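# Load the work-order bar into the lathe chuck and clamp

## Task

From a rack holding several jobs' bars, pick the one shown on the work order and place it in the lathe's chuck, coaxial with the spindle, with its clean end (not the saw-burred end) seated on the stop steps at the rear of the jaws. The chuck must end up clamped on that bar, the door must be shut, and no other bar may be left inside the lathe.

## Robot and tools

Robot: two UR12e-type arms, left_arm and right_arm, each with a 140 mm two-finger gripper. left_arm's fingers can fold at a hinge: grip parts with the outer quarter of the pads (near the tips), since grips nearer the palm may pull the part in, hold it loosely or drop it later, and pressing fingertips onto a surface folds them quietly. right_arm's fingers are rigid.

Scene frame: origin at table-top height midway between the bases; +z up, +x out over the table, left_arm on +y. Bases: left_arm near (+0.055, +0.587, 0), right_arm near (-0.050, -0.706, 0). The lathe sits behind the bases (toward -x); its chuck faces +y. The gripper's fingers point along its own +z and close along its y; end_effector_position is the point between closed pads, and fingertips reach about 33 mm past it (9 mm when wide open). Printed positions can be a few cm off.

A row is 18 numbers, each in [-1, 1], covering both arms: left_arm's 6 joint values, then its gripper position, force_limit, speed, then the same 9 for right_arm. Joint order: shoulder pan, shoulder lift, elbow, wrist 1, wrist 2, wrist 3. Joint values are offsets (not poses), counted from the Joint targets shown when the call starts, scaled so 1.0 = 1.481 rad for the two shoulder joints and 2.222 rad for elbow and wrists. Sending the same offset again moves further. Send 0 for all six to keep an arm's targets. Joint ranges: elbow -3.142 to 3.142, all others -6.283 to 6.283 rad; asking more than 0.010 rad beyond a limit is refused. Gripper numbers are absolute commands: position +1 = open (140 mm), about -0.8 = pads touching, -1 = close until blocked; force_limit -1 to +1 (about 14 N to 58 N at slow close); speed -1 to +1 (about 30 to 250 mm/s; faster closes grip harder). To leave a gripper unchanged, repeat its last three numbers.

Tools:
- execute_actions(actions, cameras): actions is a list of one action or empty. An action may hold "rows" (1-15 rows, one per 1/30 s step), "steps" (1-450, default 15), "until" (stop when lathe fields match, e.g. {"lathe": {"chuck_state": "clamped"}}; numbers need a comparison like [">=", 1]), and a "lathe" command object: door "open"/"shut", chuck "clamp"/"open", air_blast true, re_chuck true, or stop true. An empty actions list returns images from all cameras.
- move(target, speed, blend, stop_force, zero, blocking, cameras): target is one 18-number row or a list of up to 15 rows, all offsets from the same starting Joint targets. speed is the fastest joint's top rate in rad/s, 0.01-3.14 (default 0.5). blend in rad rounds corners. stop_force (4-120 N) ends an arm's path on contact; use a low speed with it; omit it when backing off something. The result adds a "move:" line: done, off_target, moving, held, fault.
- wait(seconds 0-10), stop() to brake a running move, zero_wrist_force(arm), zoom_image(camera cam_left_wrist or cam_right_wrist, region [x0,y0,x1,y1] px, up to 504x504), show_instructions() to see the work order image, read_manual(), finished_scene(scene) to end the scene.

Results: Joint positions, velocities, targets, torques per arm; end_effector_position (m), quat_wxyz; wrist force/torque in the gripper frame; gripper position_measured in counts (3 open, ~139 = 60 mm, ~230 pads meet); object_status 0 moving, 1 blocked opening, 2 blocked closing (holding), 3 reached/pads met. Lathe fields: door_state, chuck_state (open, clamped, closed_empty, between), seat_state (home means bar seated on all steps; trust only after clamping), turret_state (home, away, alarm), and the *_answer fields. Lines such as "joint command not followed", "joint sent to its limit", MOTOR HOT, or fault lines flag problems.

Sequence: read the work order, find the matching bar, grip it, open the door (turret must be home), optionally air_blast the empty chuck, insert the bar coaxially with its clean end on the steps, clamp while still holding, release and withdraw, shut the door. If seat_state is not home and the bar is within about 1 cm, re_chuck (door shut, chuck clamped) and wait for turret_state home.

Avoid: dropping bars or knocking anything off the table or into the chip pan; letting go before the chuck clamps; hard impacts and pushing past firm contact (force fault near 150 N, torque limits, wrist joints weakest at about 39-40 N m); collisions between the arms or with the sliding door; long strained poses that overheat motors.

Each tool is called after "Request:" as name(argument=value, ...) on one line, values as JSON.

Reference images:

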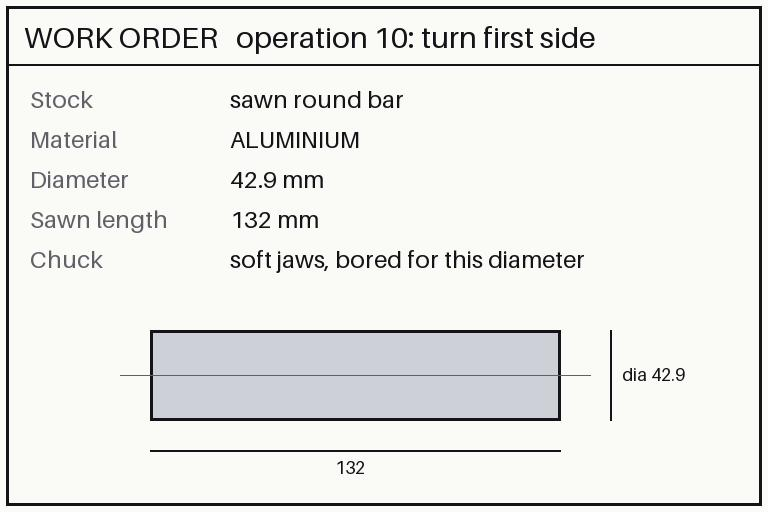

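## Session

Request:
execute_actions(actions=[{"lathe":{"door":"open","air_blast":true},"steps":2}], cameras=["all"])

Scene clock: 0.27 s.
left_arm: end_effector_position=(+0.5223, -0.1265, +0.3464) position_measured=3 object_status=3 end_effector_quat_wxyz=(-0.028, +0.868, -0.279, +0.409) | right_arm: end_effector_position=(+0.8244, -0.5488, +0.3907) position_measured=3 object_status=3 end_effector_quat_wxyz=(+0.132, +0.777, -0.534, +0.308)
Joint positions: left_arm=[-1.492 -1.5 1.97 -2.373 -0.779 2.402] | right_arm=[0.175 -1.328 1.599 -2.118 -2.203 -1.82]
Joint torques (N m): left_arm=[-2.81 -53.63 -44.54 -5.09 1.86 0.31] | right_arm=[2.37 -70.18 -48.88 -5.46 -2.29 0.3]
Motor temperatures (°C): left_arm=[30 33 33 35 36 36] | right_arm=[37 28 32 35 36 37]
Wrist force (N): left_arm=[0.0 -0.1 0.4] | right_arm=[-0.3 -0.6 -0.3]
Wrist torque (N m): left_arm=[-0.01 0.02 0.01] | right_arm=[-0.14 0.08 0.00]
Wrist force, peak (N): left_arm=[-0.3 -0.3 0.1] | right_arm=[-0.1 -0.4 0.7]
Joint targets: left_arm=[-1.492 -1.500 1.970 -2.373 -0.779 2.402] | right_arm=[0.175 -1.328 1.599 -2.118 -2.203 -1.820]
Tool commands: left_gripper/position=+1.0 left_gripper/force_limit=+1.0 left_gripper/speed=+1.0 right_gripper/position=+1.0 right_gripper/force_limit=+1.0 right_gripper/speed=+1.0
lathe: door_state=between chuck_state=open seat_state=open turret_state=home door_answer=taken chuck_answer=taken re_chuck_answer=taken

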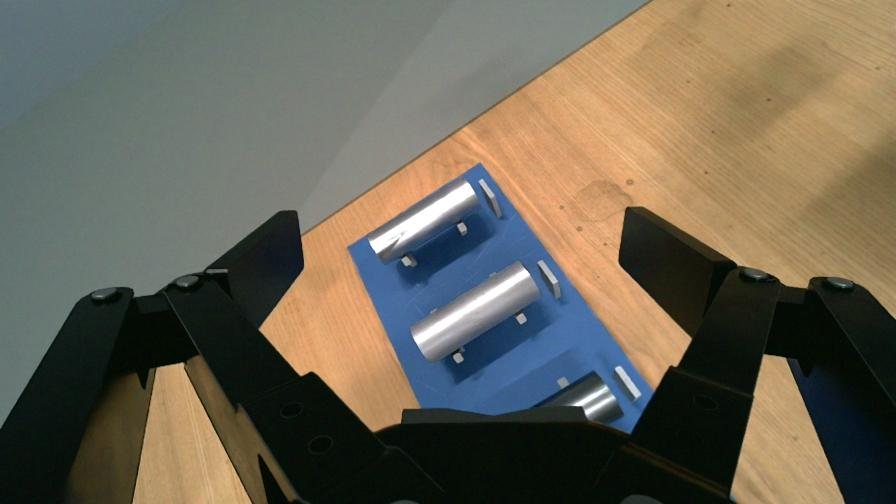

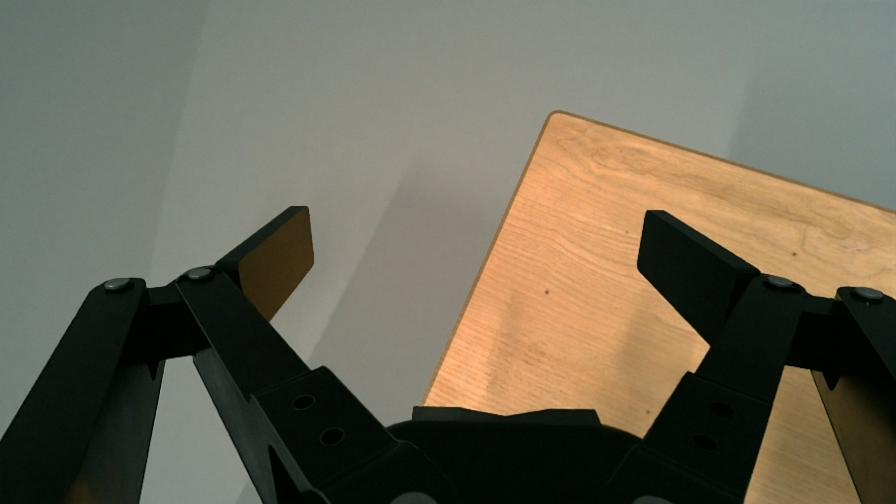

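Request:
move(target=[0.2167,0.1628,-0.3018,0.3428,-0.3563,0.5081,1,1,1,0,0,0,0,0,0,1,1,1], speed=0.8, cameras=["cam_left_wrist"])

Request:
zoom_image(camera="cam_left_wrist", region=[200, 20, 700, 260])

Scene clock: 34.23 s.
left_arm: end_effector_position=(+0.5508, -0.1595, +0.4005) position_measured=3 object_status=3 end_effector_quat_wxyz=(+0.000, +0.707, -0.707, +0.000) | right_arm: end_effector_position=(+0.8244, -0.5488, +0.3907) position_measured=3 object_status=3 end_effector_quat_wxyz=(+0.132, +0.777, -0.534, +0.308)
Joint positions: left_arm=[-1.171 -1.259 1.299 -1.612 -1.57 3.531] | right_arm=[0.175 -1.328 1.599 -2.118 -2.203 -1.82]
Joint torques (N m): left_arm=[15.44 -69.95 -58.05 -1.84 -3.09 4.4] | right_arm=[2.33 -68.6 -49.53 -5.63 -2.89 -0.12]
Wrist force (N): left_arm=[0.5 -0.8 1.1] | right_arm=[0.0 0.1 0.2]
Wrist torque (N m): left_arm=[-0.08 -0.17 0.00] | right_arm=[0.03 0.01 0.00]
Wrist force, peak (N): left_arm=[0.9 -2.3 0.8] | right_arm=[-0.3 -0.7 0.8]
Joint targets: left_arm=[-1.171 -1.259 1.299 -1.612 -1.571 3.531] | right_arm=[0.175 -1.328 1.599 -2.118 -2.203 -1.820]
lathe: door_state=open chuck_state=open seat_state=open turret_state=home door_answer=taken chuck_answer=taken re_chuck_answer=taken
move: done
Images, in order (width x height): cam_left_wrist 896x504.

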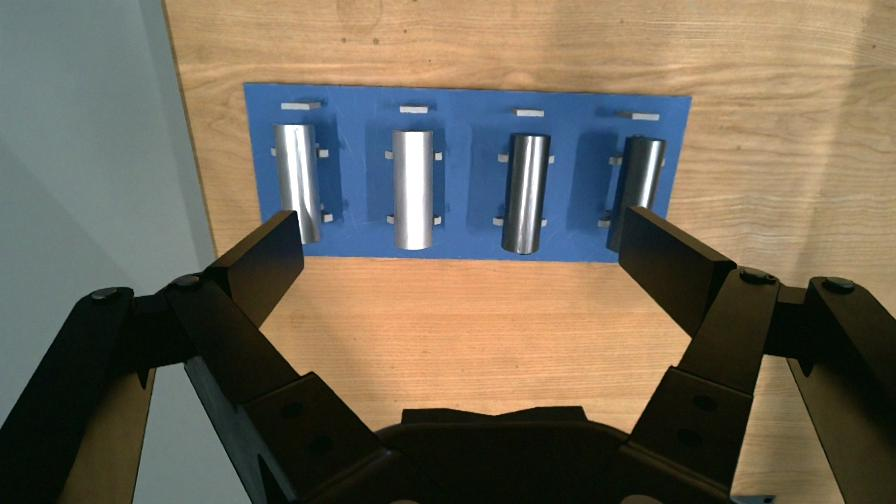

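Scaled by 1.008 from the camera's 896x504 image, which has a finer 1280x720 frame.

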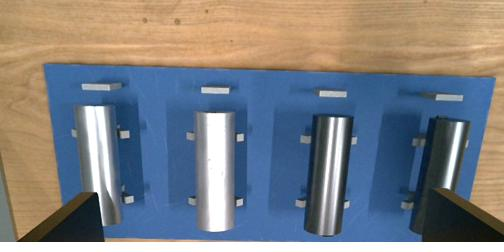

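Request:
zoom_image(camera="cam_left_wrist", region=[260, 100, 360, 260])

Request:
zoom_image(camera="cam_left_wrist", region=[370, 100, 470, 260])

Request:
zoom_image(camera="cam_left_wrist", region=[480, 100, 580, 260])

Scaled by 3.150 from the camera's 896x504 image, which has a finer 1280x720 frame.

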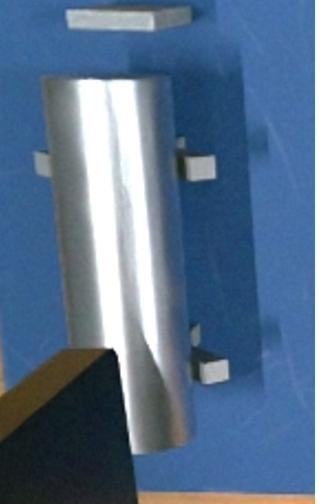

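Scaled by 3.150 from the camera's 896x504 image, which has a finer 1280x720 frame.

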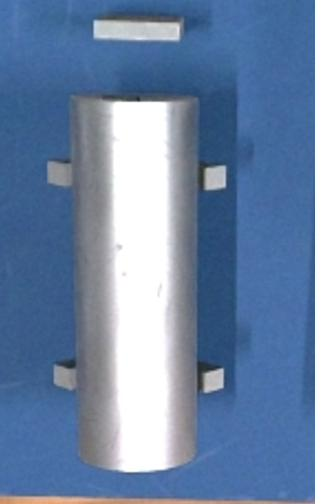

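Scaled by 3.150 from the camera's 896x504 image, which has a finer 1280x720 frame.

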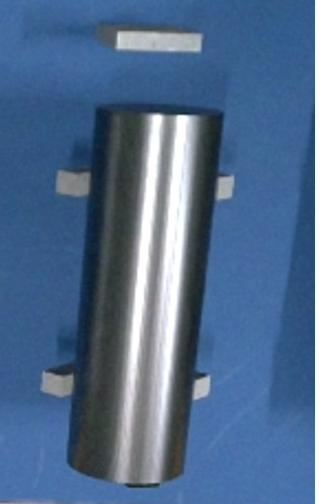

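Request:
move(target=[0.0876,0.0824,0.0847,-0.1391,0,0.0585,1,1,1,0,0,0,0,0,0,1,1,1], speed=0.5, cameras=["cam_left_wrist"])

Request:
zoom_image(camera="cam_left_wrist", region=[260, 40, 640, 340])

Scene clock: 86.27 s.
left_arm: end_effector_position=(+0.6605, -0.1195, +0.2001) position_measured=3 object_status=3 end_effector_quat_wxyz=(+0.000, +0.707, -0.707, +0.000) | right_arm: end_effector_position=(+0.8244, -0.5488, +0.3907) position_measured=3 object_status=3 end_effector_quat_wxyz=(+0.132, +0.777, -0.534, +0.308)
Joint positions: left_arm=[-1.041 -1.137 1.487 -1.921 -1.571 3.661] | right_arm=[0.175 -1.328 1.599 -2.118 -2.203 -1.82]
Joint torques (N m): left_arm=[15.12 -76.65 -36.36 -7.72 -0.68 4.08] | right_arm=[3.91 -72.56 -49.26 -6.11 -4.1 -0.6]
Wrist force (N): left_arm=[0.3 -0.9 1.1] | right_arm=[0.6 -0.1 0.1]
Wrist torque (N m): left_arm=[-0.11 -0.11 -0.01] | right_arm=[-0.02 -0.12 0.00]
Wrist force, peak (N): left_arm=[-0.6 -2.7 4.9] | right_arm=[-0.2 -0.8 1.0]
Joint targets: left_arm=[-1.041 -1.137 1.488 -1.921 -1.571 3.661] | right_arm=[0.175 -1.328 1.599 -2.118 -2.203 -1.820]
lathe: door_state=open chuck_state=open seat_state=open turret_state=home door_answer=taken chuck_answer=taken re_chuck_answer=taken
move: done
Images, in order (width x height): cam_left_wrist 896x504.

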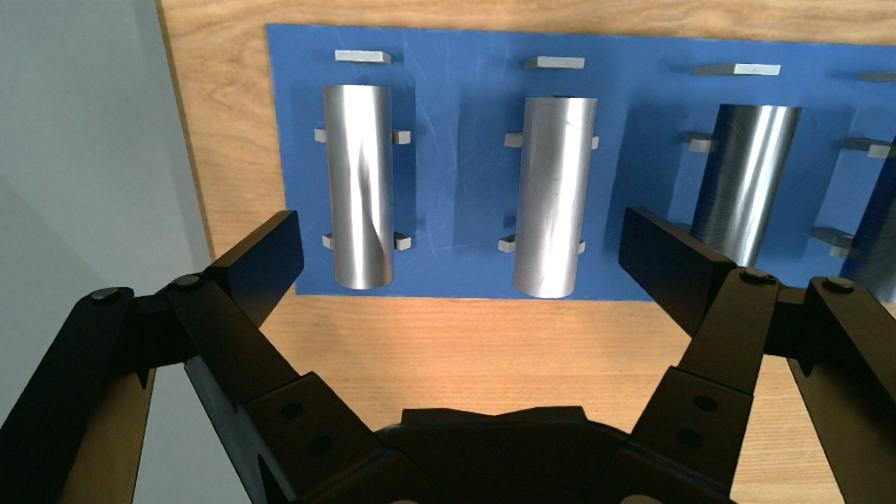

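Scaled by 1.326 from the camera's 896x504 image, which has a finer 1280x720 frame.

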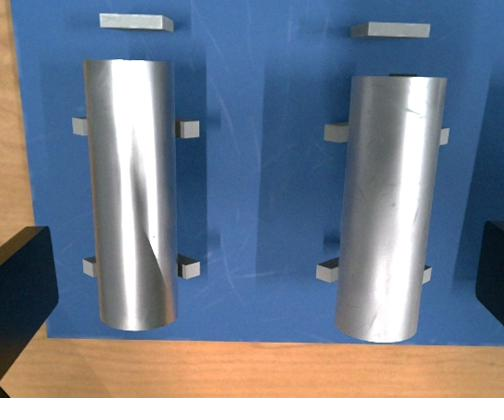

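Request:
zoom_image(camera="cam_left_wrist", region=[310, 70, 410, 130])

Request:
zoom_image(camera="cam_left_wrist", region=[510, 80, 610, 140])

Request:
zoom_image(camera="cam_left_wrist", region=[310, 250, 410, 310])

Request:
zoom_image(camera="cam_left_wrist", region=[500, 250, 600, 310])

Scaled by 5.040 from the camera's 896x504 image, which has a finer 1280x720 frame.

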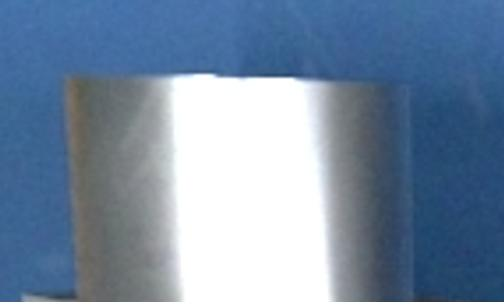

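Scaled by 5.040 from the camera's 896x504 image, which has a finer 1280x720 frame.

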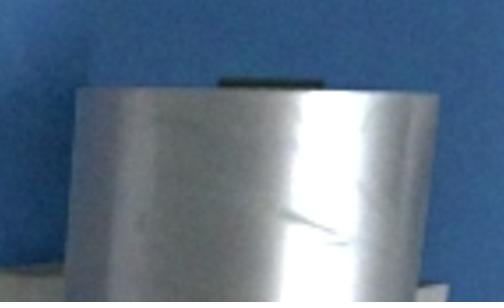

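Scaled by 5.040 from the camera's 896x504 image, which has a finer 1280x720 frame.

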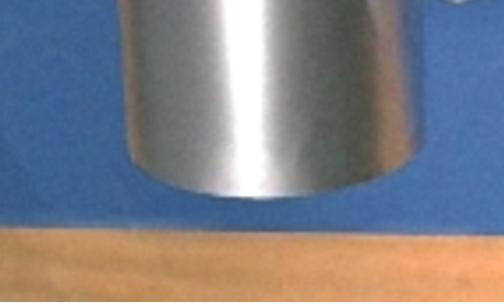

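Scaled by 5.040 from the camera's 896x504 image, which has a finer 1280x720 frame.

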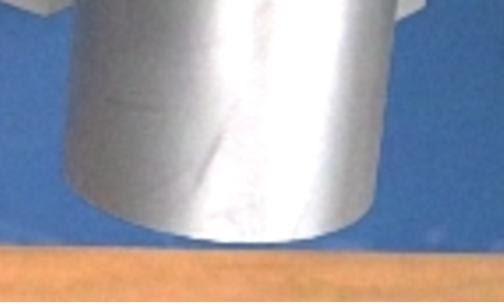

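Request:
move(target=[0.0945,0,0,0,0,-0.675,1,1,1,0,0,0,0,0,0,1,1,1], speed=1.2)

Request:
move(target=[0.0931,-0.0379,0.1985,-0.3461,-0.1646,-0.6457,1,1,1,0,0,0,0,0,0,1,1,1], speed=1.0, cameras=["cam_left_wrist"])

Request:
zoom_image(camera="cam_left_wrist", region=[380, 180, 560, 330])

Scene clock: 131.80 s.
left_arm: end_effector_position=(+0.7532, -0.0281, +0.1999) position_measured=3 object_status=3 end_effector_quat_wxyz=(+0.000, +0.999, +0.035, +0.000) | right_arm: end_effector_position=(+0.8244, -0.5488, +0.3907) position_measured=3 object_status=3 end_effector_quat_wxyz=(+0.132, +0.777, -0.534, +0.308)
Joint positions: left_arm=[-0.901 -1.137 1.488 -1.921 -1.571 2.162] | right_arm=[0.175 -1.328 1.599 -2.118 -2.203 -1.82]
Joint torques (N m): left_arm=[16.63 -78.87 -37.12 -6.88 1.38 -3.64] | right_arm=[1.8 -70.68 -51.12 -6.84 -4.86 -1.37]
Wrist force (N): left_arm=[0.3 -0.9 1.1] | right_arm=[0.1 0.2 0.3]
Wrist torque (N m): left_arm=[-0.10 -0.13 0.22] | right_arm=[0.04 -0.01 0.00]
Wrist force, peak (N): left_arm=[1.1 -1.6 1.3] | right_arm=[-0.4 -1.0 0.8]
Joint targets: left_arm=[-0.901 -1.137 1.488 -1.921 -1.571 2.161] | right_arm=[0.175 -1.328 1.599 -2.118 -2.203 -1.820]
lathe: door_state=open chuck_state=open seat_state=open turret_state=home door_answer=taken chuck_answer=taken re_chuck_answer=taken
move: done

Scene clock: 133.93 s.
left_arm: end_effector_position=(+0.7218, +0.0103, +0.1169) position_measured=3 object_status=3 end_effector_quat_wxyz=(+0.183, +0.683, +0.683, -0.183) | right_arm: end_effector_position=(+0.8244, -0.5488, +0.3907) position_measured=3 object_status=3 end_effector_quat_wxyz=(+0.132, +0.777, -0.534, +0.308)
Joint positions: left_arm=[-0.763 -1.193 1.929 -2.69 -1.936 0.727] | right_arm=[0.175 -1.328 1.599 -2.118 -2.203 -1.82]
Joint torques (N m): left_arm=[15.74 -84.2 -27.59 -8.32 -4.14 -3.52] | right_arm=[4.12 -68.76 -49.52 -6.63 -5.27 -1.6]
Wrist force (N): left_arm=[0.8 -1.7 1.2] | right_arm=[0.2 0.3 0.3]
Wrist torque (N m): left_arm=[-0.22 -0.27 0.22] | right_arm=[0.06 -0.03 0.00]
Wrist force, peak (N): left_arm=[2.1 -2.3 1.3] | right_arm=[-0.3 0.0 0.9]
Joint targets: left_arm=[-0.763 -1.193 1.929 -2.690 -1.936 0.727] | right_arm=[0.175 -1.328 1.599 -2.118 -2.203 -1.820]
lathe: door_state=open chuck_state=open seat_state=open turret_state=home door_answer=taken chuck_answer=taken re_chuck_answer=taken
move: done
Images, in order (width x height): cam_left_wrist 896x504.

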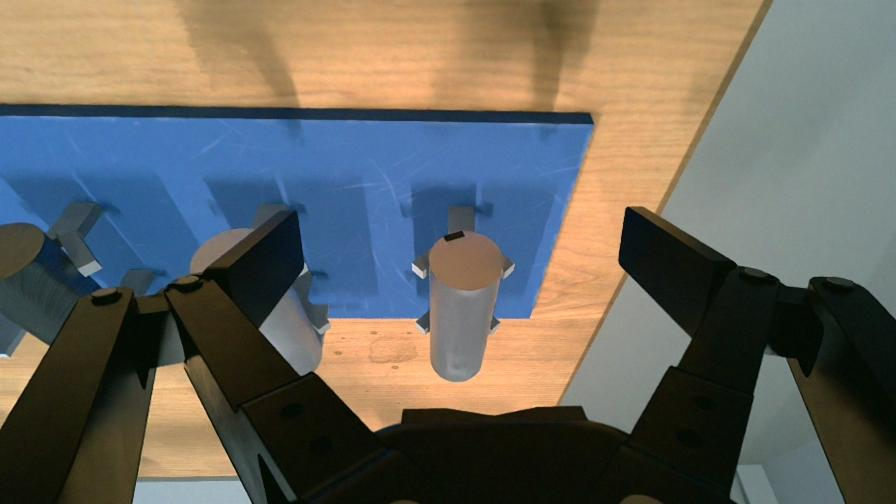

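Scaled by 2.800 from the camera's 896x504 image, which has a finer 1280x720 frame.

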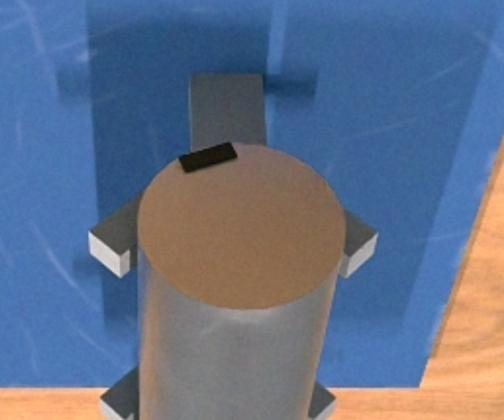

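Request:
move(target=[[-0.0722,0.0155,-0.1087,0.135,0.0824,-0.0266,1,1,1,0,0,0,0,0,0,1,1,1],[-0.1448,0.1056,-0.2174,0.3194,0.1644,-0.0535,1,1,1,0,0,0,0,0,0,1,1,1]], speed=0.5, blend=[0.05,0])

Request:
execute_actions(actions=[{"rows":[[0,0,0,0,0,0,0.3,0,-0.5,0,0,0,0,0,0,1,1,1]],"steps":30}], cameras=["cam_left_wrist"])

Request:
zoom_image(camera="cam_left_wrist", region=[380, 80, 560, 360])

Scene clock: 165.23 s.
left_arm: end_effector_position=(+0.7274, -0.1151, +0.1406) position_measured=3 object_status=3 end_effector_quat_wxyz=(+0.000, +0.716, +0.698, +0.000) | right_arm: end_effector_position=(+0.8244, -0.5488, +0.3907) position_measured=3 object_status=3 end_effector_quat_wxyz=(+0.132, +0.777, -0.534, +0.308)
Joint positions: left_arm=[-0.978 -1.037 1.446 -1.98 -1.571 0.608] | right_arm=[0.175 -1.328 1.599 -2.118 -2.203 -1.82]
Joint torques (N m): left_arm=[-21.15 -84.36 -55.3 -1.79 3.13 -3.67] | right_arm=[3.07 -71.55 -49.59 -6.74 -4.91 -1.48]
Wrist force (N): left_arm=[0.6 -0.8 1.0] | right_arm=[0.1 -0.4 0.3]
Wrist torque (N m): left_arm=[-0.07 -0.20 0.21] | right_arm=[-0.10 -0.01 0.00]
Wrist force, peak (N): left_arm=[3.3 -2.2 1.0] | right_arm=[-0.1 -0.5 1.3]
Joint targets: left_arm=[-0.978 -1.037 1.446 -1.980 -1.571 0.608] | right_arm=[0.175 -1.328 1.599 -2.118 -2.203 -1.820]
lathe: door_state=open chuck_state=open seat_state=open turret_state=home door_answer=taken chuck_answer=taken re_chuck_answer=taken
move: done

Scene clock: 166.43 s.
left_arm: end_effector_position=(+0.7274, -0.1151, +0.1406) position_measured=91 object_status=3 end_effector_quat_wxyz=(+0.000, +0.716, +0.698, +0.000) | right_arm: end_effector_position=(+0.8244, -0.5488, +0.3907) position_measured=3 object_status=3 end_effector_quat_wxyz=(+0.132, +0.777, -0.534, +0.308)
Joint positions: left_arm=[-0.978 -1.037 1.446 -1.98 -1.571 0.608] | right_arm=[0.175 -1.328 1.599 -2.118 -2.203 -1.82]
Joint torques (N m): left_arm=[-19.65 -84.55 -54.21 -1.76 2.96 -3.57] | right_arm=[3.44 -70.84 -50.17 -7.06 -5.13 -1.27]
Wrist force (N): left_arm=[0.3 -0.8 1.1] | right_arm=[-0.3 0.4 0.4]
Wrist torque (N m): left_arm=[-0.07 -0.13 0.21] | right_arm=[0.09 0.06 0.00]
Wrist force, peak (N): left_arm=[0.9 -0.9 1.4] | right_arm=[-0.6 -0.4 0.6]
Joint targets: left_arm=[-0.978 -1.037 1.446 -1.980 -1.571 0.608] | right_arm=[0.175 -1.328 1.599 -2.118 -2.203 -1.820]
lathe: door_state=open chuck_state=open seat_state=open turret_state=home door_answer=taken chuck_answer=taken re_chuck_answer=taken
Images, in order (width x height): cam_left_wrist 896x504.

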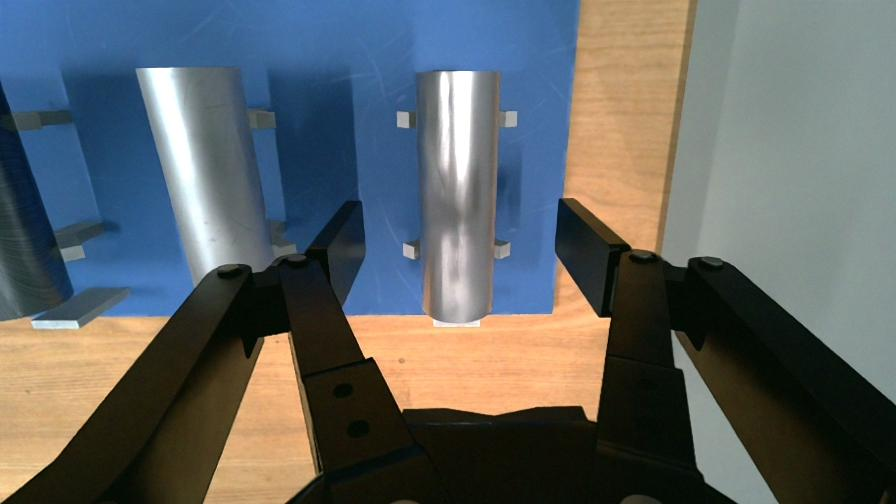

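Scaled by 1.800 from the camera's 896x504 image, which has a finer 1280x720 frame.

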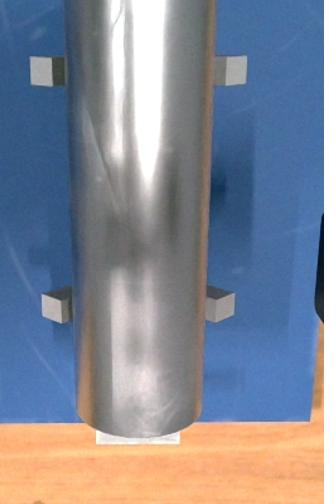

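Request:
move(target=[0.0014,0.0212,0.021,-0.035,0,-0.0038,0.3,0,-0.5,0,0,0,0,0,0,1,1,1], speed=0.08, stop_force=20, cameras=["cam_left_wrist"])

Request:
zoom_image(camera="cam_left_wrist", region=[340, 90, 590, 310])

Scene clock: 186.43 s.
left_arm: end_effector_position=(+0.7272, -0.1112, +0.0903) position_measured=91 object_status=3 end_effector_quat_wxyz=(+0.000, +0.712, +0.702, +0.000) | right_arm: end_effector_position=(+0.8244, -0.5488, +0.3907) position_measured=3 object_status=3 end_effector_quat_wxyz=(+0.132, +0.777, -0.534, +0.308)
Joint positions: left_arm=[-0.976 -1.006 1.492 -2.058 -1.571 0.599] | right_arm=[0.175 -1.328 1.599 -2.118 -2.203 -1.82]
Joint torques (N m): left_arm=[15.69 -85.87 -33.47 -7.4 2.53 -3.65] | right_arm=[1.49 -69.56 -49.22 -6.85 -5.05 -1.57]
Wrist force (N): left_arm=[0.7 -0.7 1.3] | right_arm=[-0.4 -0.1 0.4]
Wrist torque (N m): left_arm=[-0.06 -0.23 0.23] | right_arm=[-0.03 0.10 0.01]
Wrist force, peak (N): left_arm=[0.8 -0.7 2.4] | right_arm=[-0.1 -0.9 0.7]
Joint targets: left_arm=[-0.976 -1.006 1.492 -2.058 -1.571 0.599] | right_arm=[0.175 -1.328 1.599 -2.118 -2.203 -1.820]
lathe: door_state=open chuck_state=open seat_state=open turret_state=home door_answer=taken chuck_answer=taken re_chuck_answer=taken
move: done
Images, in order (width x height): cam_left_wrist 896x504.

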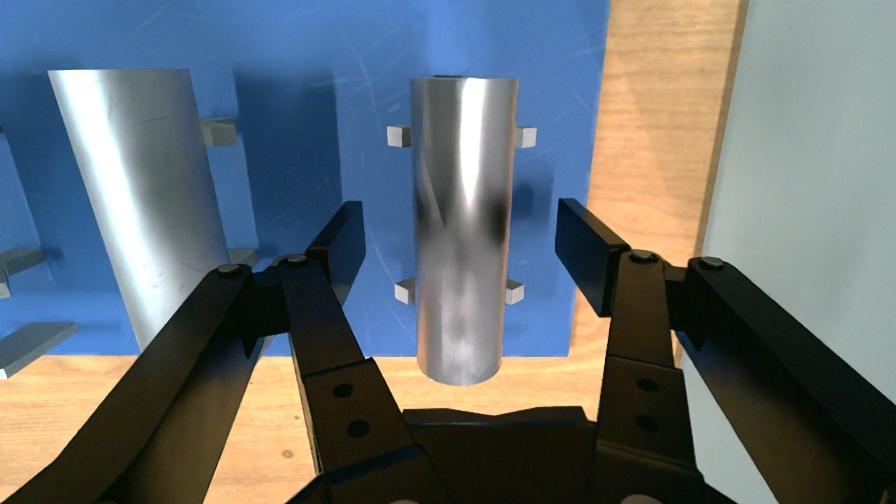

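Scaled by 2.016 from the camera's 896x504 image, which has a finer 1280x720 frame.

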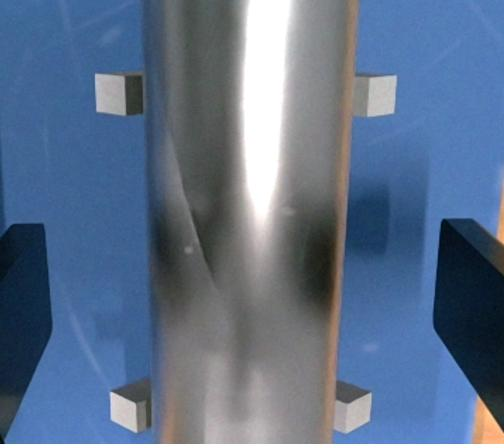

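Request:
zoom_image(camera="cam_left_wrist", region=[400, 65, 530, 145])

Request:
zoom_image(camera="cam_left_wrist", region=[400, 330, 520, 400])

Scaled by 3.877 from the camera's 896x504 image, which has a finer 1280x720 frame.

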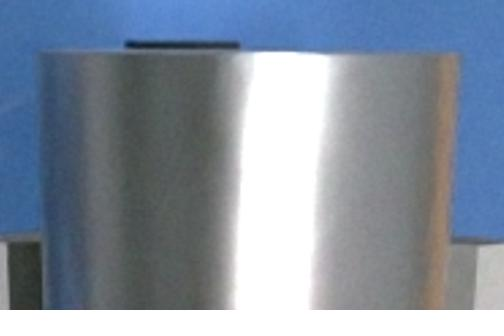

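Scaled by 4.200 from the camera's 896x504 image, which has a finer 1280x720 frame.

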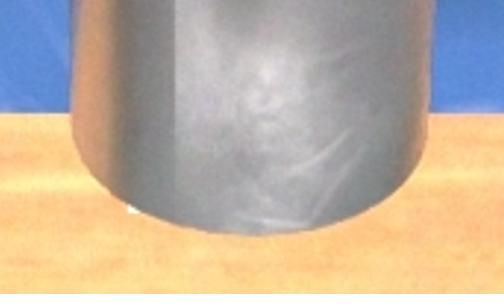

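Request:
move(target=[0,-0.0028,-0.0018,0.0036,0,0,0.3,0,-0.5,0,0,0,0,0,0,1,1,1], speed=0.05)

Request:
execute_actions(actions=[{"rows":[[0,0,0,0,0,0,-1,0,-1,0,0,0,0,0,0,1,1,1]],"steps":75}], cameras=["cam_left_wrist"])

Request:
zoom_image(camera="cam_left_wrist", region=[400, 65, 530, 145])

Request:
zoom_image(camera="cam_left_wrist", region=[400, 330, 520, 400])

Scene clock: 205.23 s.
left_arm: end_effector_position=(+0.7272, -0.1113, +0.0957) position_measured=91 object_status=3 end_effector_quat_wxyz=(+0.000, +0.712, +0.702, +0.000) | right_arm: end_effector_position=(+0.8244, -0.5488, +0.3907) position_measured=3 object_status=3 end_effector_quat_wxyz=(+0.132, +0.777, -0.534, +0.308)
Joint positions: left_arm=[-0.976 -1.01 1.488 -2.05 -1.571 0.599] | right_arm=[0.175 -1.328 1.599 -2.118 -2.203 -1.82]
Joint torques (N m): left_arm=[14.43 -105.35 -52.54 -1.72 1.9 -3.41] | right_arm=[4.95 -70.92 -50.65 -6.57 -5.19 -1.74]
Wrist force (N): left_arm=[0.6 -0.7 1.2] | right_arm=[0.1 -0.4 0.2]
Wrist torque (N m): left_arm=[-0.05 -0.21 0.23] | right_arm=[-0.10 -0.01 -0.01]
Wrist force, peak (N): left_arm=[0.6 -1.0 1.9] | right_arm=[-0.1 -0.9 1.0]
Joint targets: left_arm=[-0.976 -1.010 1.488 -2.050 -1.571 0.599] | right_arm=[0.175 -1.328 1.599 -2.118 -2.203 -1.820]
lathe: door_state=open chuck_state=open seat_state=open turret_state=home door_answer=taken chuck_answer=taken re_chuck_answer=taken
move: done

Scene clock: 207.93 s.
left_arm: end_effector_position=(+0.7272, -0.1113, +0.0958) position_measured=168 object_status=2 end_effector_quat_wxyz=(+0.000, +0.712, +0.702, +0.000) | right_arm: end_effector_position=(+0.8244, -0.5488, +0.3907) position_measured=3 object_status=3 end_effector_quat_wxyz=(+0.132, +0.777, -0.534, +0.308)
Joint positions: left_arm=[-0.976 -1.01 1.488 -2.05 -1.571 0.599] | right_arm=[0.175 -1.328 1.599 -2.118 -2.203 -1.82]
Joint torques (N m): left_arm=[14.4 -82.64 -47.88 -6.59 1.84 -3.38] | right_arm=[4.65 -70.63 -50.1 -7.07 -4.74 -1.79]
Wrist force (N): left_arm=[2.0 -9.8 -8.0] | right_arm=[-0.1 -0.4 0.5]
Wrist torque (N m): left_arm=[0.36 -0.22 0.85] | right_arm=[-0.10 0.04 -0.01]
Wrist force, peak (N): left_arm=[2.3 -10.0 -8.3] | right_arm=[0.1 -0.5 1.0]
Joint targets: left_arm=[-0.976 -1.010 1.488 -2.050 -1.571 0.599] | right_arm=[0.175 -1.328 1.599 -2.118 -2.203 -1.820]
lathe: door_state=open chuck_state=open seat_state=open turret_state=home door_answer=taken chuck_answer=taken re_chuck_answer=taken
Images, in order (width x height): cam_left_wrist 896x504.

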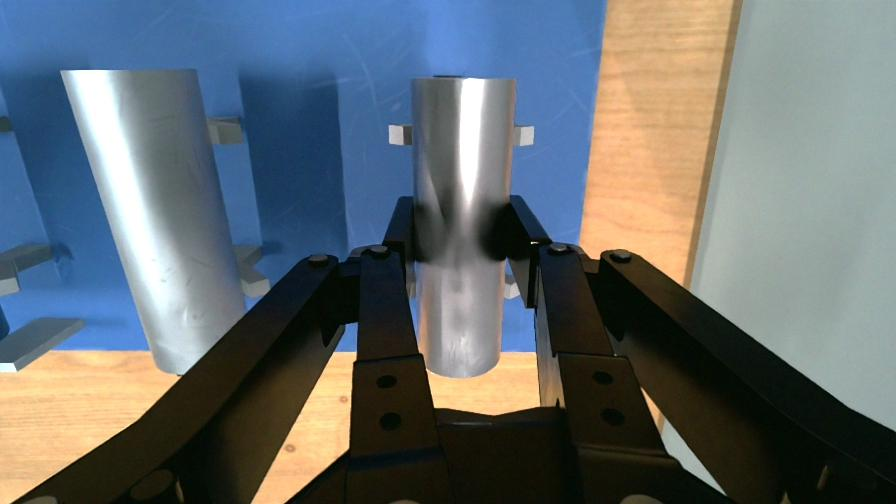

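Scaled by 3.877 from the camera's 896x504 image, which has a finer 1280x720 frame.

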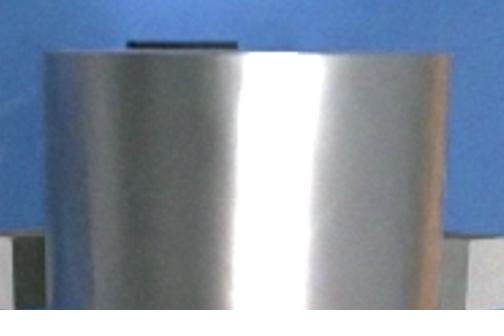

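Scaled by 4.200 from the camera's 896x504 image, which has a finer 1280x720 frame.

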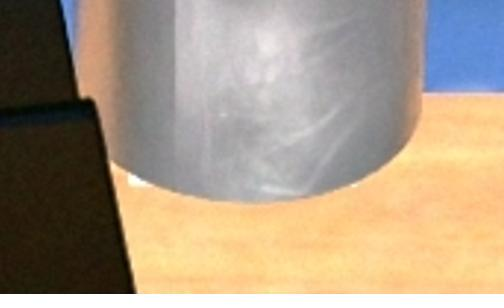

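Request:
move(target=[[0,-0.0238,-0.0176,0.034,0,0,-1,0,-1,0,0,0,0,0,0,1,1,1],[0,-0.2296,-0.0176,0.1711,0,0,-1,0,-1,0,0,0,0,0,0,1,1,1],[-0.6874,-0.3619,0.3438,0.6053,-1.0,0.4374,-1,0,-1,0,0,0,0,0,0,1,1,1]], speed=[0.1,0.5,0.8], blend=[0.02,0.08,0], cameras=["cam_left_wrist"])

Request:
move(target=[-0.409,0.0128,-0.0156,0.0066,-0.1738,0,-1,0,-1,0,0,0,0,0,0,1,1,1], speed=0.5, cameras=["cam_left_wrist"])

Request:
zoom_image(camera="cam_left_wrist", region=[420, 350, 550, 420])

Scene clock: 233.43 s.
left_arm: end_effector_position=(-0.3078, +0.0316, +0.3021) position_measured=168 object_status=2 end_effector_quat_wxyz=(-0.442, +0.442, +0.552, -0.551) | right_arm: end_effector_position=(+0.8244, -0.5488, +0.3907) position_measured=3 object_status=3 end_effector_quat_wxyz=(+0.132, +0.777, -0.534, +0.308)
Joint positions: left_arm=[-1.994 -1.546 2.252 -0.705 -3.793 1.571] | right_arm=[0.175 -1.328 1.599 -2.118 -2.203 -1.82]
Joint torques (N m): left_arm=[-20.72 -54.11 -28.29 -0.18 -3.06 4.43] | right_arm=[0.31 -70.15 -49.56 -7.4 -4.96 -1.54]
Wrist force (N): left_arm=[2.4 4.6 0.2] | right_arm=[0.1 -0.5 0.2]
Wrist torque (N m): left_arm=[-0.19 -0.80 -0.08] | right_arm=[-0.12 0.00 0.00]
Wrist force, peak (N): left_arm=[2.3 -10.2 -9.3] | right_arm=[0.2 -0.7 1.2]
Joint targets: left_arm=[-1.994 -1.546 2.252 -0.705 -3.793 1.571] | right_arm=[0.175 -1.328 1.599 -2.118 -2.203 -1.820]
lathe: door_state=open chuck_state=open seat_state=open turret_state=home door_answer=taken chuck_answer=taken re_chuck_answer=taken
move: done
Images, in order (width x height): cam_left_wrist 896x504.

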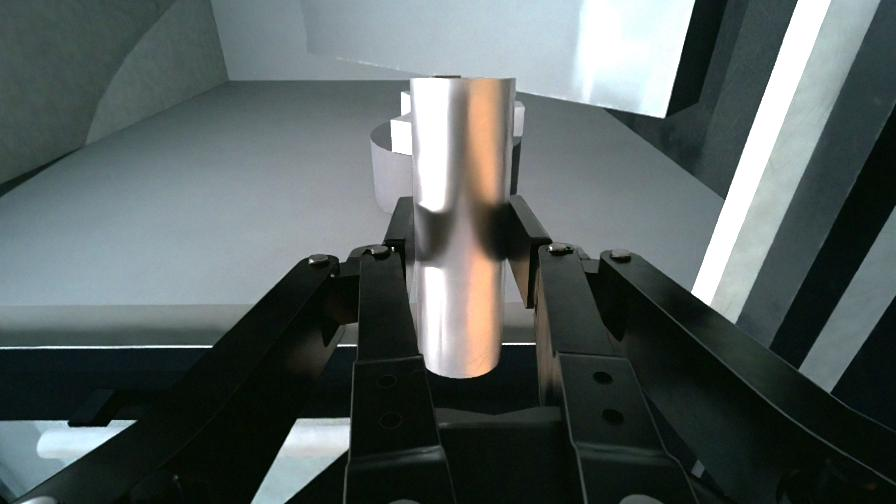

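Scene clock: 235.20 s.
left_arm: end_effector_position=(-0.5997, +0.2000, +0.3087) position_measured=168 object_status=2 end_effector_quat_wxyz=(+0.500, -0.500, -0.500, +0.500) | right_arm: end_effector_position=(+0.8244, -0.5488, +0.3907) position_measured=3 object_status=3 end_effector_quat_wxyz=(+0.132, +0.777, -0.534, +0.308)
Joint positions: left_arm=[-2.6 -1.527 2.218 -0.69 -4.179 1.571] | right_arm=[0.175 -1.328 1.599 -2.118 -2.203 -1.82]
Joint torques (N m): left_arm=[-20.97 -36.67 -49.34 -1.43 -2.89 4.28] | right_arm=[2.62 -70.09 -50.31 -6.86 -5.14 -1.65]
Wrist force (N): left_arm=[2.2 4.4 0.0] | right_arm=[-0.1 0.0 0.7]
Wrist torque (N m): left_arm=[-0.26 -0.77 -0.09] | right_arm=[-0.01 0.03 0.00]
Wrist force, peak (N): left_arm=[4.7 4.4 3.0] | right_arm=[0.3 -0.4 1.0]
Joint targets: left_arm=[-2.600 -1.527 2.217 -0.690 -4.179 1.571] | right_arm=[0.175 -1.328 1.599 -2.118 -2.203 -1.820]
lathe: door_state=open chuck_state=open seat_state=open turret_state=home door_answer=taken chuck_answer=taken re_chuck_answer=taken
move: done
Images, in order (width x height): cam_left_wrist 896x504.

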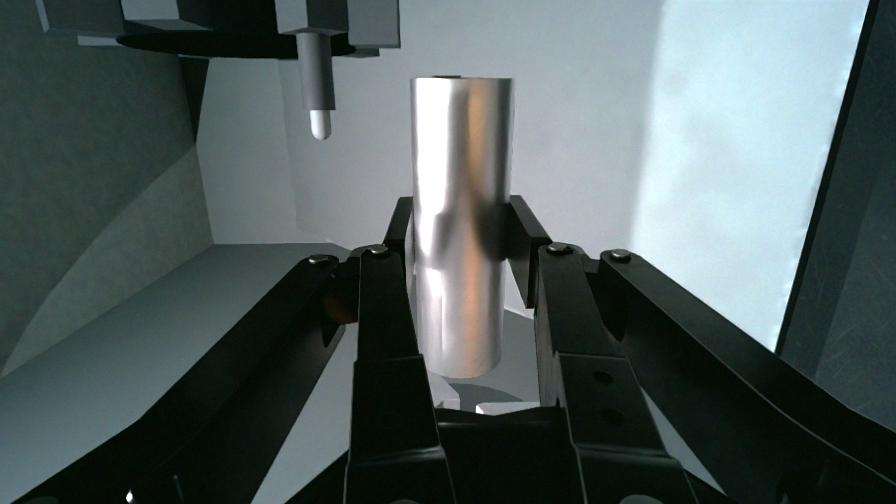

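Scaled by 3.877 from the camera's 896x504 image, which has a finer 1280x720 frame.

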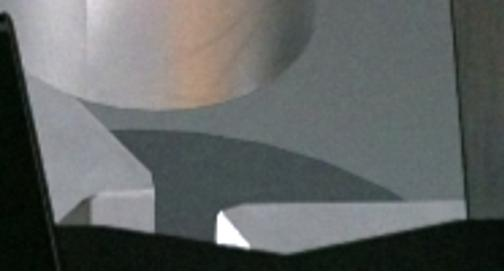

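Request:
move(target=[0.0341,0.1902,-0.1535,0.0267,0.022,0,-1,0,-1,0,0,0,0,0,0,1,1,1], speed=0.25, stop_force=15, cameras=["cam_left_wrist"])

Request:
zoom_image(camera="cam_left_wrist", region=[400, 300, 560, 420])

Scene clock: 270.47 s.
left_arm: end_effector_position=(-0.7384, +0.0796, +0.3039) position_measured=168 object_status=2 end_effector_quat_wxyz=(+0.500, -0.500, -0.500, +0.500) | right_arm: end_effector_position=(+0.8244, -0.5488, +0.3907) position_measured=3 object_status=3 end_effector_quat_wxyz=(+0.132, +0.777, -0.534, +0.308)
Joint positions: left_arm=[-2.549 -1.245 1.876 -0.631 -4.13 1.571] | right_arm=[0.175 -1.328 1.599 -2.118 -2.203 -1.82]
Joint torques (N m): left_arm=[16.32 -64.17 -50.57 -1.34 3.08 4.19] | right_arm=[2.74 -70.37 -50.11 -7.92 -5.24 -1.89]
Wrist force (N): left_arm=[2.2 4.3 -0.2] | right_arm=[-0.4 -0.2 1.0]
Wrist torque (N m): left_arm=[-0.28 -0.78 -0.07] | right_arm=[-0.05 0.10 0.00]
Wrist force, peak (N): left_arm=[3.7 4.7 -1.3] | right_arm=[0.0 -0.8 1.2]
Joint targets: left_arm=[-2.549 -1.245 1.876 -0.631 -4.130 1.571] | right_arm=[0.175 -1.328 1.599 -2.118 -2.203 -1.820]
lathe: door_state=open chuck_state=open seat_state=open turret_state=home door_answer=taken chuck_answer=taken re_chuck_answer=taken
move: done
Images, in order (width x height): cam_left_wrist 896x504.

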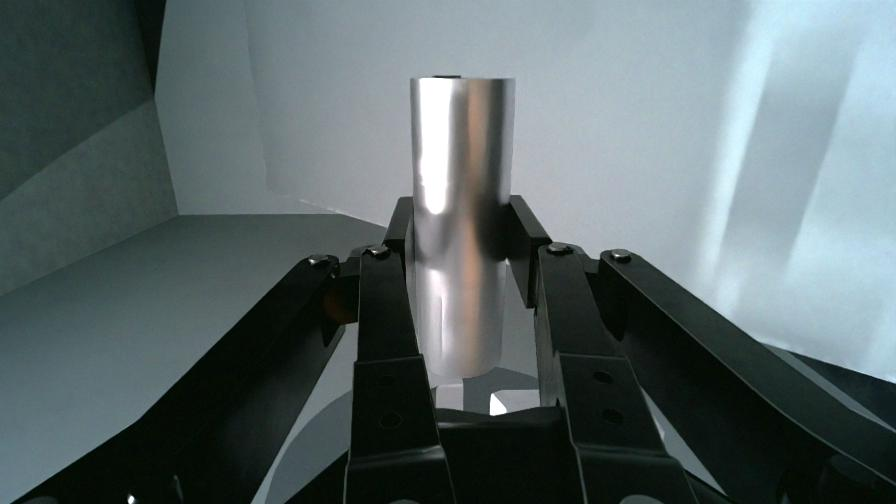

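Scaled by 3.150 from the camera's 896x504 image, which has a finer 1280x720 frame.

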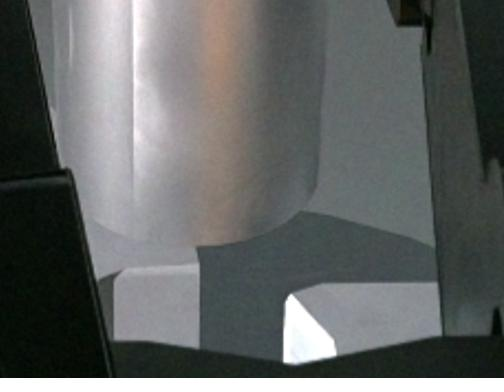

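Request:
move(target=[[0.0298,0.0261,-0.0253,0.0079,0.0199,0,-1,0,-1,0,0,0,0,0,0,1,1,1],[0.0576,0.0529,-0.0518,0.0166,0.0383,0,-1,0,-1,0,0,0,0,0,0,1,1,1]], speed=[0.04,0.02], stop_force=8, cameras=["cam_left_wrist"])

Request:
zoom_image(camera="cam_left_wrist", region=[400, 300, 560, 420])

Scene clock: 281.83 s.
left_arm: end_effector_position=(-0.7385, +0.0384, +0.3041) position_measured=168 object_status=2 end_effector_quat_wxyz=(+0.500, -0.500, -0.500, +0.500) | right_arm: end_effector_position=(+0.8244, -0.5488, +0.3907) position_measured=3 object_status=3 end_effector_quat_wxyz=(+0.132, +0.777, -0.534, +0.308)
Joint positions: left_arm=[-2.499 -1.201 1.812 -0.611 -4.08 1.571] | right_arm=[0.175 -1.328 1.599 -2.118 -2.203 -1.82]
Joint torques (N m): left_arm=[-16.38 -90.03 -33.57 -7.24 -3.87 3.47] | right_arm=[2.92 -67.86 -49.28 -8.53 -4.67 -1.17]
Wrist force (N): left_arm=[7.1 4.7 0.7] | right_arm=[-0.1 -0.3 0.9]
Wrist torque (N m): left_arm=[-0.28 -0.55 -0.03] | right_arm=[-0.07 0.02 -0.01]
Wrist force, peak (N): left_arm=[16.5 4.5 -2.3] | right_arm=[0.4 -1.0 1.0]
Joint targets: left_arm=[-2.499 -1.201 1.812 -0.611 -4.080 1.571] | right_arm=[0.175 -1.328 1.599 -2.118 -2.203 -1.820]
lathe: door_state=open chuck_state=open seat_state=open turret_state=home door_answer=taken chuck_answer=taken re_chuck_answer=taken
move: contact (left_arm); path passed 1 of 2 targets; left_arm: the elbow is farthest, 0.051 rad from its target
Images, in order (width x height): cam_left_wrist 896x504.

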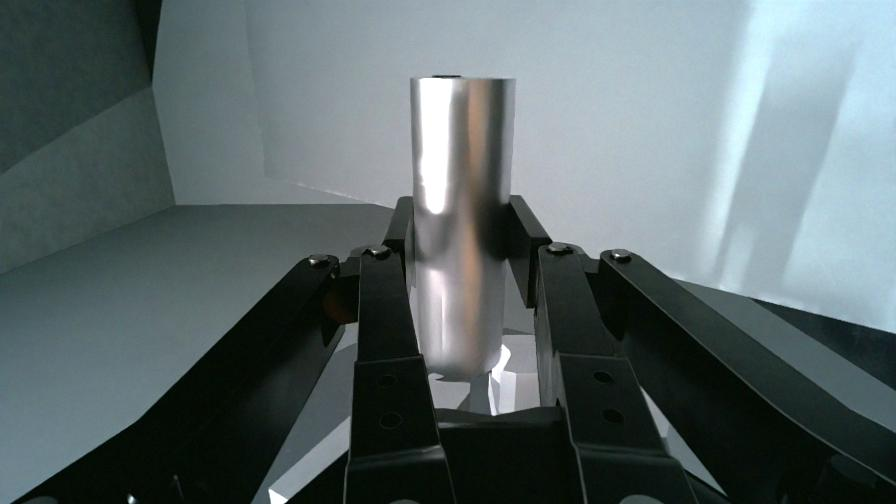

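Scaled by 3.150 from the camera's 896x504 image, which has a finer 1280x720 frame.

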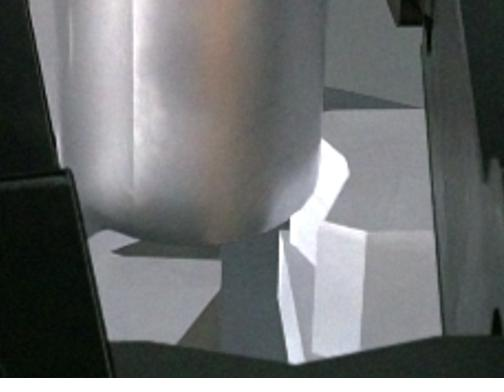

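Request:
move(target=[-0.0019,-0.0045,0.0043,-0.0014,-0.0013,0,-1,0,-1,0,0,0,0,0,0,1,1,1], speed=0.04)

Request:
move(target=[0.0309,0.0297,-0.0295,0.0097,0.0205,0,-1,0,-1,0,0,0,0,0,0,1,1,1], speed=0.02, stop_force=9, cameras=["cam_left_wrist"])

Request:
zoom_image(camera="cam_left_wrist", region=[400, 300, 560, 420])

Scene clock: 307.43 s.
left_arm: end_effector_position=(-0.7363, +0.0424, +0.3042) position_measured=168 object_status=2 end_effector_quat_wxyz=(+0.500, -0.500, -0.500, +0.500) | right_arm: end_effector_position=(+0.8244, -0.5488, +0.3907) position_measured=3 object_status=3 end_effector_quat_wxyz=(+0.132, +0.777, -0.534, +0.308)
Joint positions: left_arm=[-2.502 -1.207 1.821 -0.614 -4.083 1.571] | right_arm=[0.175 -1.328 1.599 -2.118 -2.203 -1.82]
Joint torques (N m): left_arm=[-20.33 -88.58 -31.92 -6.57 -2.99 -2.63] | right_arm=[3.39 -67.81 -49.75 -8.15 -5.24 -1.38]
Wrist force (N): left_arm=[2.2 4.2 -0.1] | right_arm=[-0.2 -0.4 0.2]
Wrist torque (N m): left_arm=[-0.29 -0.75 -0.06] | right_arm=[-0.09 0.06 -0.01]
Wrist force, peak (N): left_arm=[7.5 4.9 0.6] | right_arm=[0.2 -1.0 1.1]
Joint targets: left_arm=[-2.502 -1.207 1.821 -0.614 -4.083 1.571] | right_arm=[0.175 -1.328 1.599 -2.118 -2.203 -1.820]
lathe: door_state=open chuck_state=open seat_state=open turret_state=home door_answer=taken chuck_answer=taken re_chuck_answer=taken
move: done

Scene clock: 310.80 s.
left_arm: end_effector_position=(-0.7363, +0.0165, +0.3043) position_measured=168 object_status=2 end_effector_quat_wxyz=(+0.500, -0.500, -0.500, +0.500) | right_arm: end_effector_position=(+0.8244, -0.5488, +0.3907) position_measured=3 object_status=3 end_effector_quat_wxyz=(+0.132, +0.777, -0.534, +0.308)
Joint positions: left_arm=[-2.472 -1.179 1.779 -0.6 -4.053 1.571] | right_arm=[0.175 -1.328 1.599 -2.118 -2.203 -1.82]
Joint torques (N m): left_arm=[-14.24 -90.12 -34.34 -7.1 -4.54 -2.64] | right_arm=[2.74 -69.99 -50.91 -8.26 -5.04 -1.25]
Wrist force (N): left_arm=[10.1 3.4 -1.0] | right_arm=[0.1 -0.6 0.3]
Wrist torque (N m): left_arm=[-0.23 -0.83 0.03] | right_arm=[-0.13 -0.01 -0.01]
Wrist force, peak (N): left_arm=[20.3 3.8 0.6] | right_arm=[0.2 -0.3 1.2]
Joint targets: left_arm=[-2.472 -1.179 1.779 -0.600 -4.053 1.571] | right_arm=[0.175 -1.328 1.599 -2.118 -2.203 -1.820]
lathe: door_state=open chuck_state=open seat_state=open turret_state=home door_answer=taken chuck_answer=taken re_chuck_answer=taken
move: contact (left_arm); left_arm: the elbow is farthest, 0.023 rad from its target
Images, in order (width x height): cam_left_wrist 896x504.

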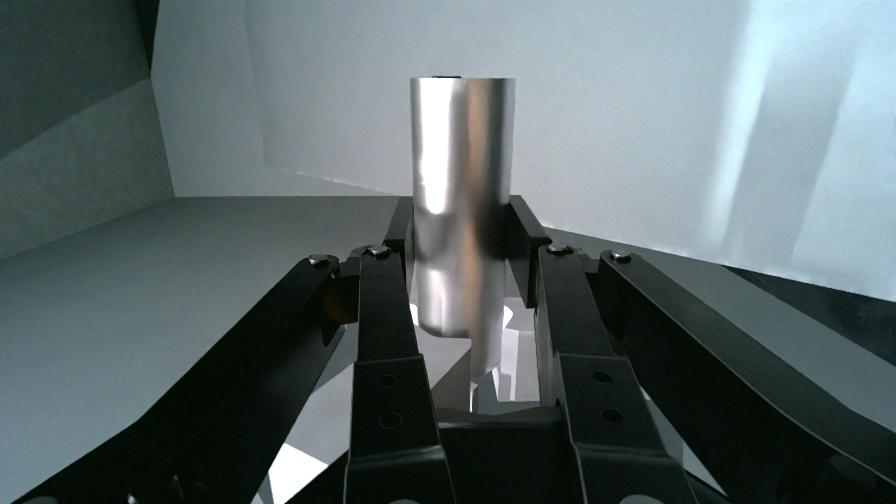

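Scaled by 3.150 from the camera's 896x504 image, which has a finer 1280x720 frame.

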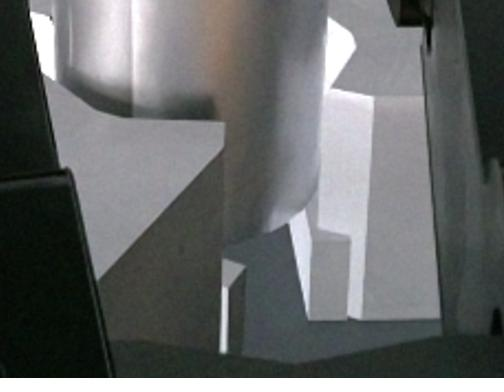

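Request:
move(target=[0.0024,-0.0024,0.0025,-0.0009,0.0015,0,-1,0,-1,0,0,0,0,0,0,1,1,1], speed=0.01, stop_force=8)

Request:
move(target=[-0.0012,0.0012,-0.00125,0.00045,-0.00075,0,-1,0,-1,0,0,0,0,0,0,1,1,1], speed=0.015)

Request:
move(target=[-0.0036,0.0036,-0.00375,0.00135,-0.00225,0,-1,0,-1,0,0,0,0,0,0,1,1,1], speed=0.01, stop_force=8)

Scene clock: 325.87 s.
left_arm: end_effector_position=(-0.7335, +0.0166, +0.3043) position_measured=168 object_status=2 end_effector_quat_wxyz=(+0.500, -0.500, -0.500, +0.500) | right_arm: end_effector_position=(+0.8244, -0.5488, +0.3907) position_measured=3 object_status=3 end_effector_quat_wxyz=(+0.132, +0.777, -0.534, +0.308)
Joint positions: left_arm=[-2.47 -1.181 1.782 -0.601 -4.051 1.571] | right_arm=[0.175 -1.328 1.599 -2.118 -2.203 -1.82]
Joint torques (N m): left_arm=[-9.44 -71.07 -53.51 -1.85 -7.34 -2.44] | right_arm=[0.77 -71.81 -50.08 -8.45 -4.78 -1.32]
Wrist force (N): left_arm=[13.5 5.4 5.2] | right_arm=[-0.2 -0.2 0.7]
Wrist torque (N m): left_arm=[-0.26 -0.48 -0.07] | right_arm=[-0.05 0.06 -0.01]
Wrist force, peak (N): left_arm=[17.7 4.5 8.5] | right_arm=[-0.3 -0.5 1.3]
Joint targets: left_arm=[-2.470 -1.181 1.782 -0.601 -4.051 1.571] | right_arm=[0.175 -1.328 1.599 -2.118 -2.203 -1.820]
lathe: door_state=open chuck_state=open seat_state=open turret_state=home door_answer=taken chuck_answer=taken re_chuck_answer=taken
move: contact (left_arm)

Scene clock: 326.57 s.
left_arm: end_effector_position=(-0.7355, +0.0166, +0.3043) position_measured=168 object_status=2 end_effector_quat_wxyz=(+0.500, -0.500, -0.500, +0.500) | right_arm: end_effector_position=(+0.8244, -0.5488, +0.3907) position_measured=3 object_status=3 end_effector_quat_wxyz=(+0.132, +0.777, -0.534, +0.308)
Joint positions: left_arm=[-2.472 -1.179 1.78 -0.6 -4.053 1.571] | right_arm=[0.175 -1.328 1.599 -2.118 -2.203 -1.82]
Joint torques (N m): left_arm=[-16.91 -70.56 -54.08 -1.31 -5.56 -2.5] | right_arm=[2.59 -73.52 -50.15 -8.6 -5.12 -1.55]
Wrist force (N): left_arm=[9.3 4.4 -0.9] | right_arm=[0.2 -0.3 0.7]
Wrist torque (N m): left_arm=[-0.24 -0.82 -0.04] | right_arm=[-0.06 -0.04 0.00]
Wrist force, peak (N): left_arm=[13.5 4.9 5.0] | right_arm=[0.3 -0.3 1.2]
Joint targets: left_arm=[-2.472 -1.179 1.780 -0.600 -4.053 1.571] | right_arm=[0.175 -1.328 1.599 -2.118 -2.203 -1.820]
lathe: door_state=open chuck_state=open seat_state=open turret_state=home door_answer=taken chuck_answer=taken re_chuck_answer=taken
move: done

Scene clock: 328.03 s.
left_arm: end_effector_position=(-0.7370, +0.0166, +0.3043) position_measured=168 object_status=2 end_effector_quat_wxyz=(+0.500, -0.500, -0.500, +0.500) | right_arm: end_effector_position=(+0.8244, -0.5488, +0.3907) position_measured=3 object_status=3 end_effector_quat_wxyz=(+0.132, +0.777, -0.534, +0.308)
Joint positions: left_arm=[-2.473 -1.178 1.778 -0.599 -4.054 1.571] | right_arm=[0.175 -1.328 1.599 -2.118 -2.203 -1.82]
Joint torques (N m): left_arm=[13.61 -91.31 -35.72 -6.82 1.8 -2.25] | right_arm=[1.27 -68.87 -51 -7.83 -5.07 -1.56]
Wrist force (N): left_arm=[6.1 4.8 -6.8] | right_arm=[0.0 0.1 0.5]
Wrist torque (N m): left_arm=[-0.29 -1.27 -0.08] | right_arm=[0.01 0.01 0.00]
Wrist force, peak (N): left_arm=[5.0 5.1 -10.4] | right_arm=[-0.1 -0.9 0.5]
Joint targets: left_arm=[-2.473 -1.178 1.778 -0.599 -4.054 1.571] | right_arm=[0.175 -1.328 1.599 -2.118 -2.203 -1.820]
lathe: door_state=open chuck_state=open seat_state=open turret_state=home door_answer=taken chuck_answer=taken re_chuck_answer=taken
move: contact (left_arm)


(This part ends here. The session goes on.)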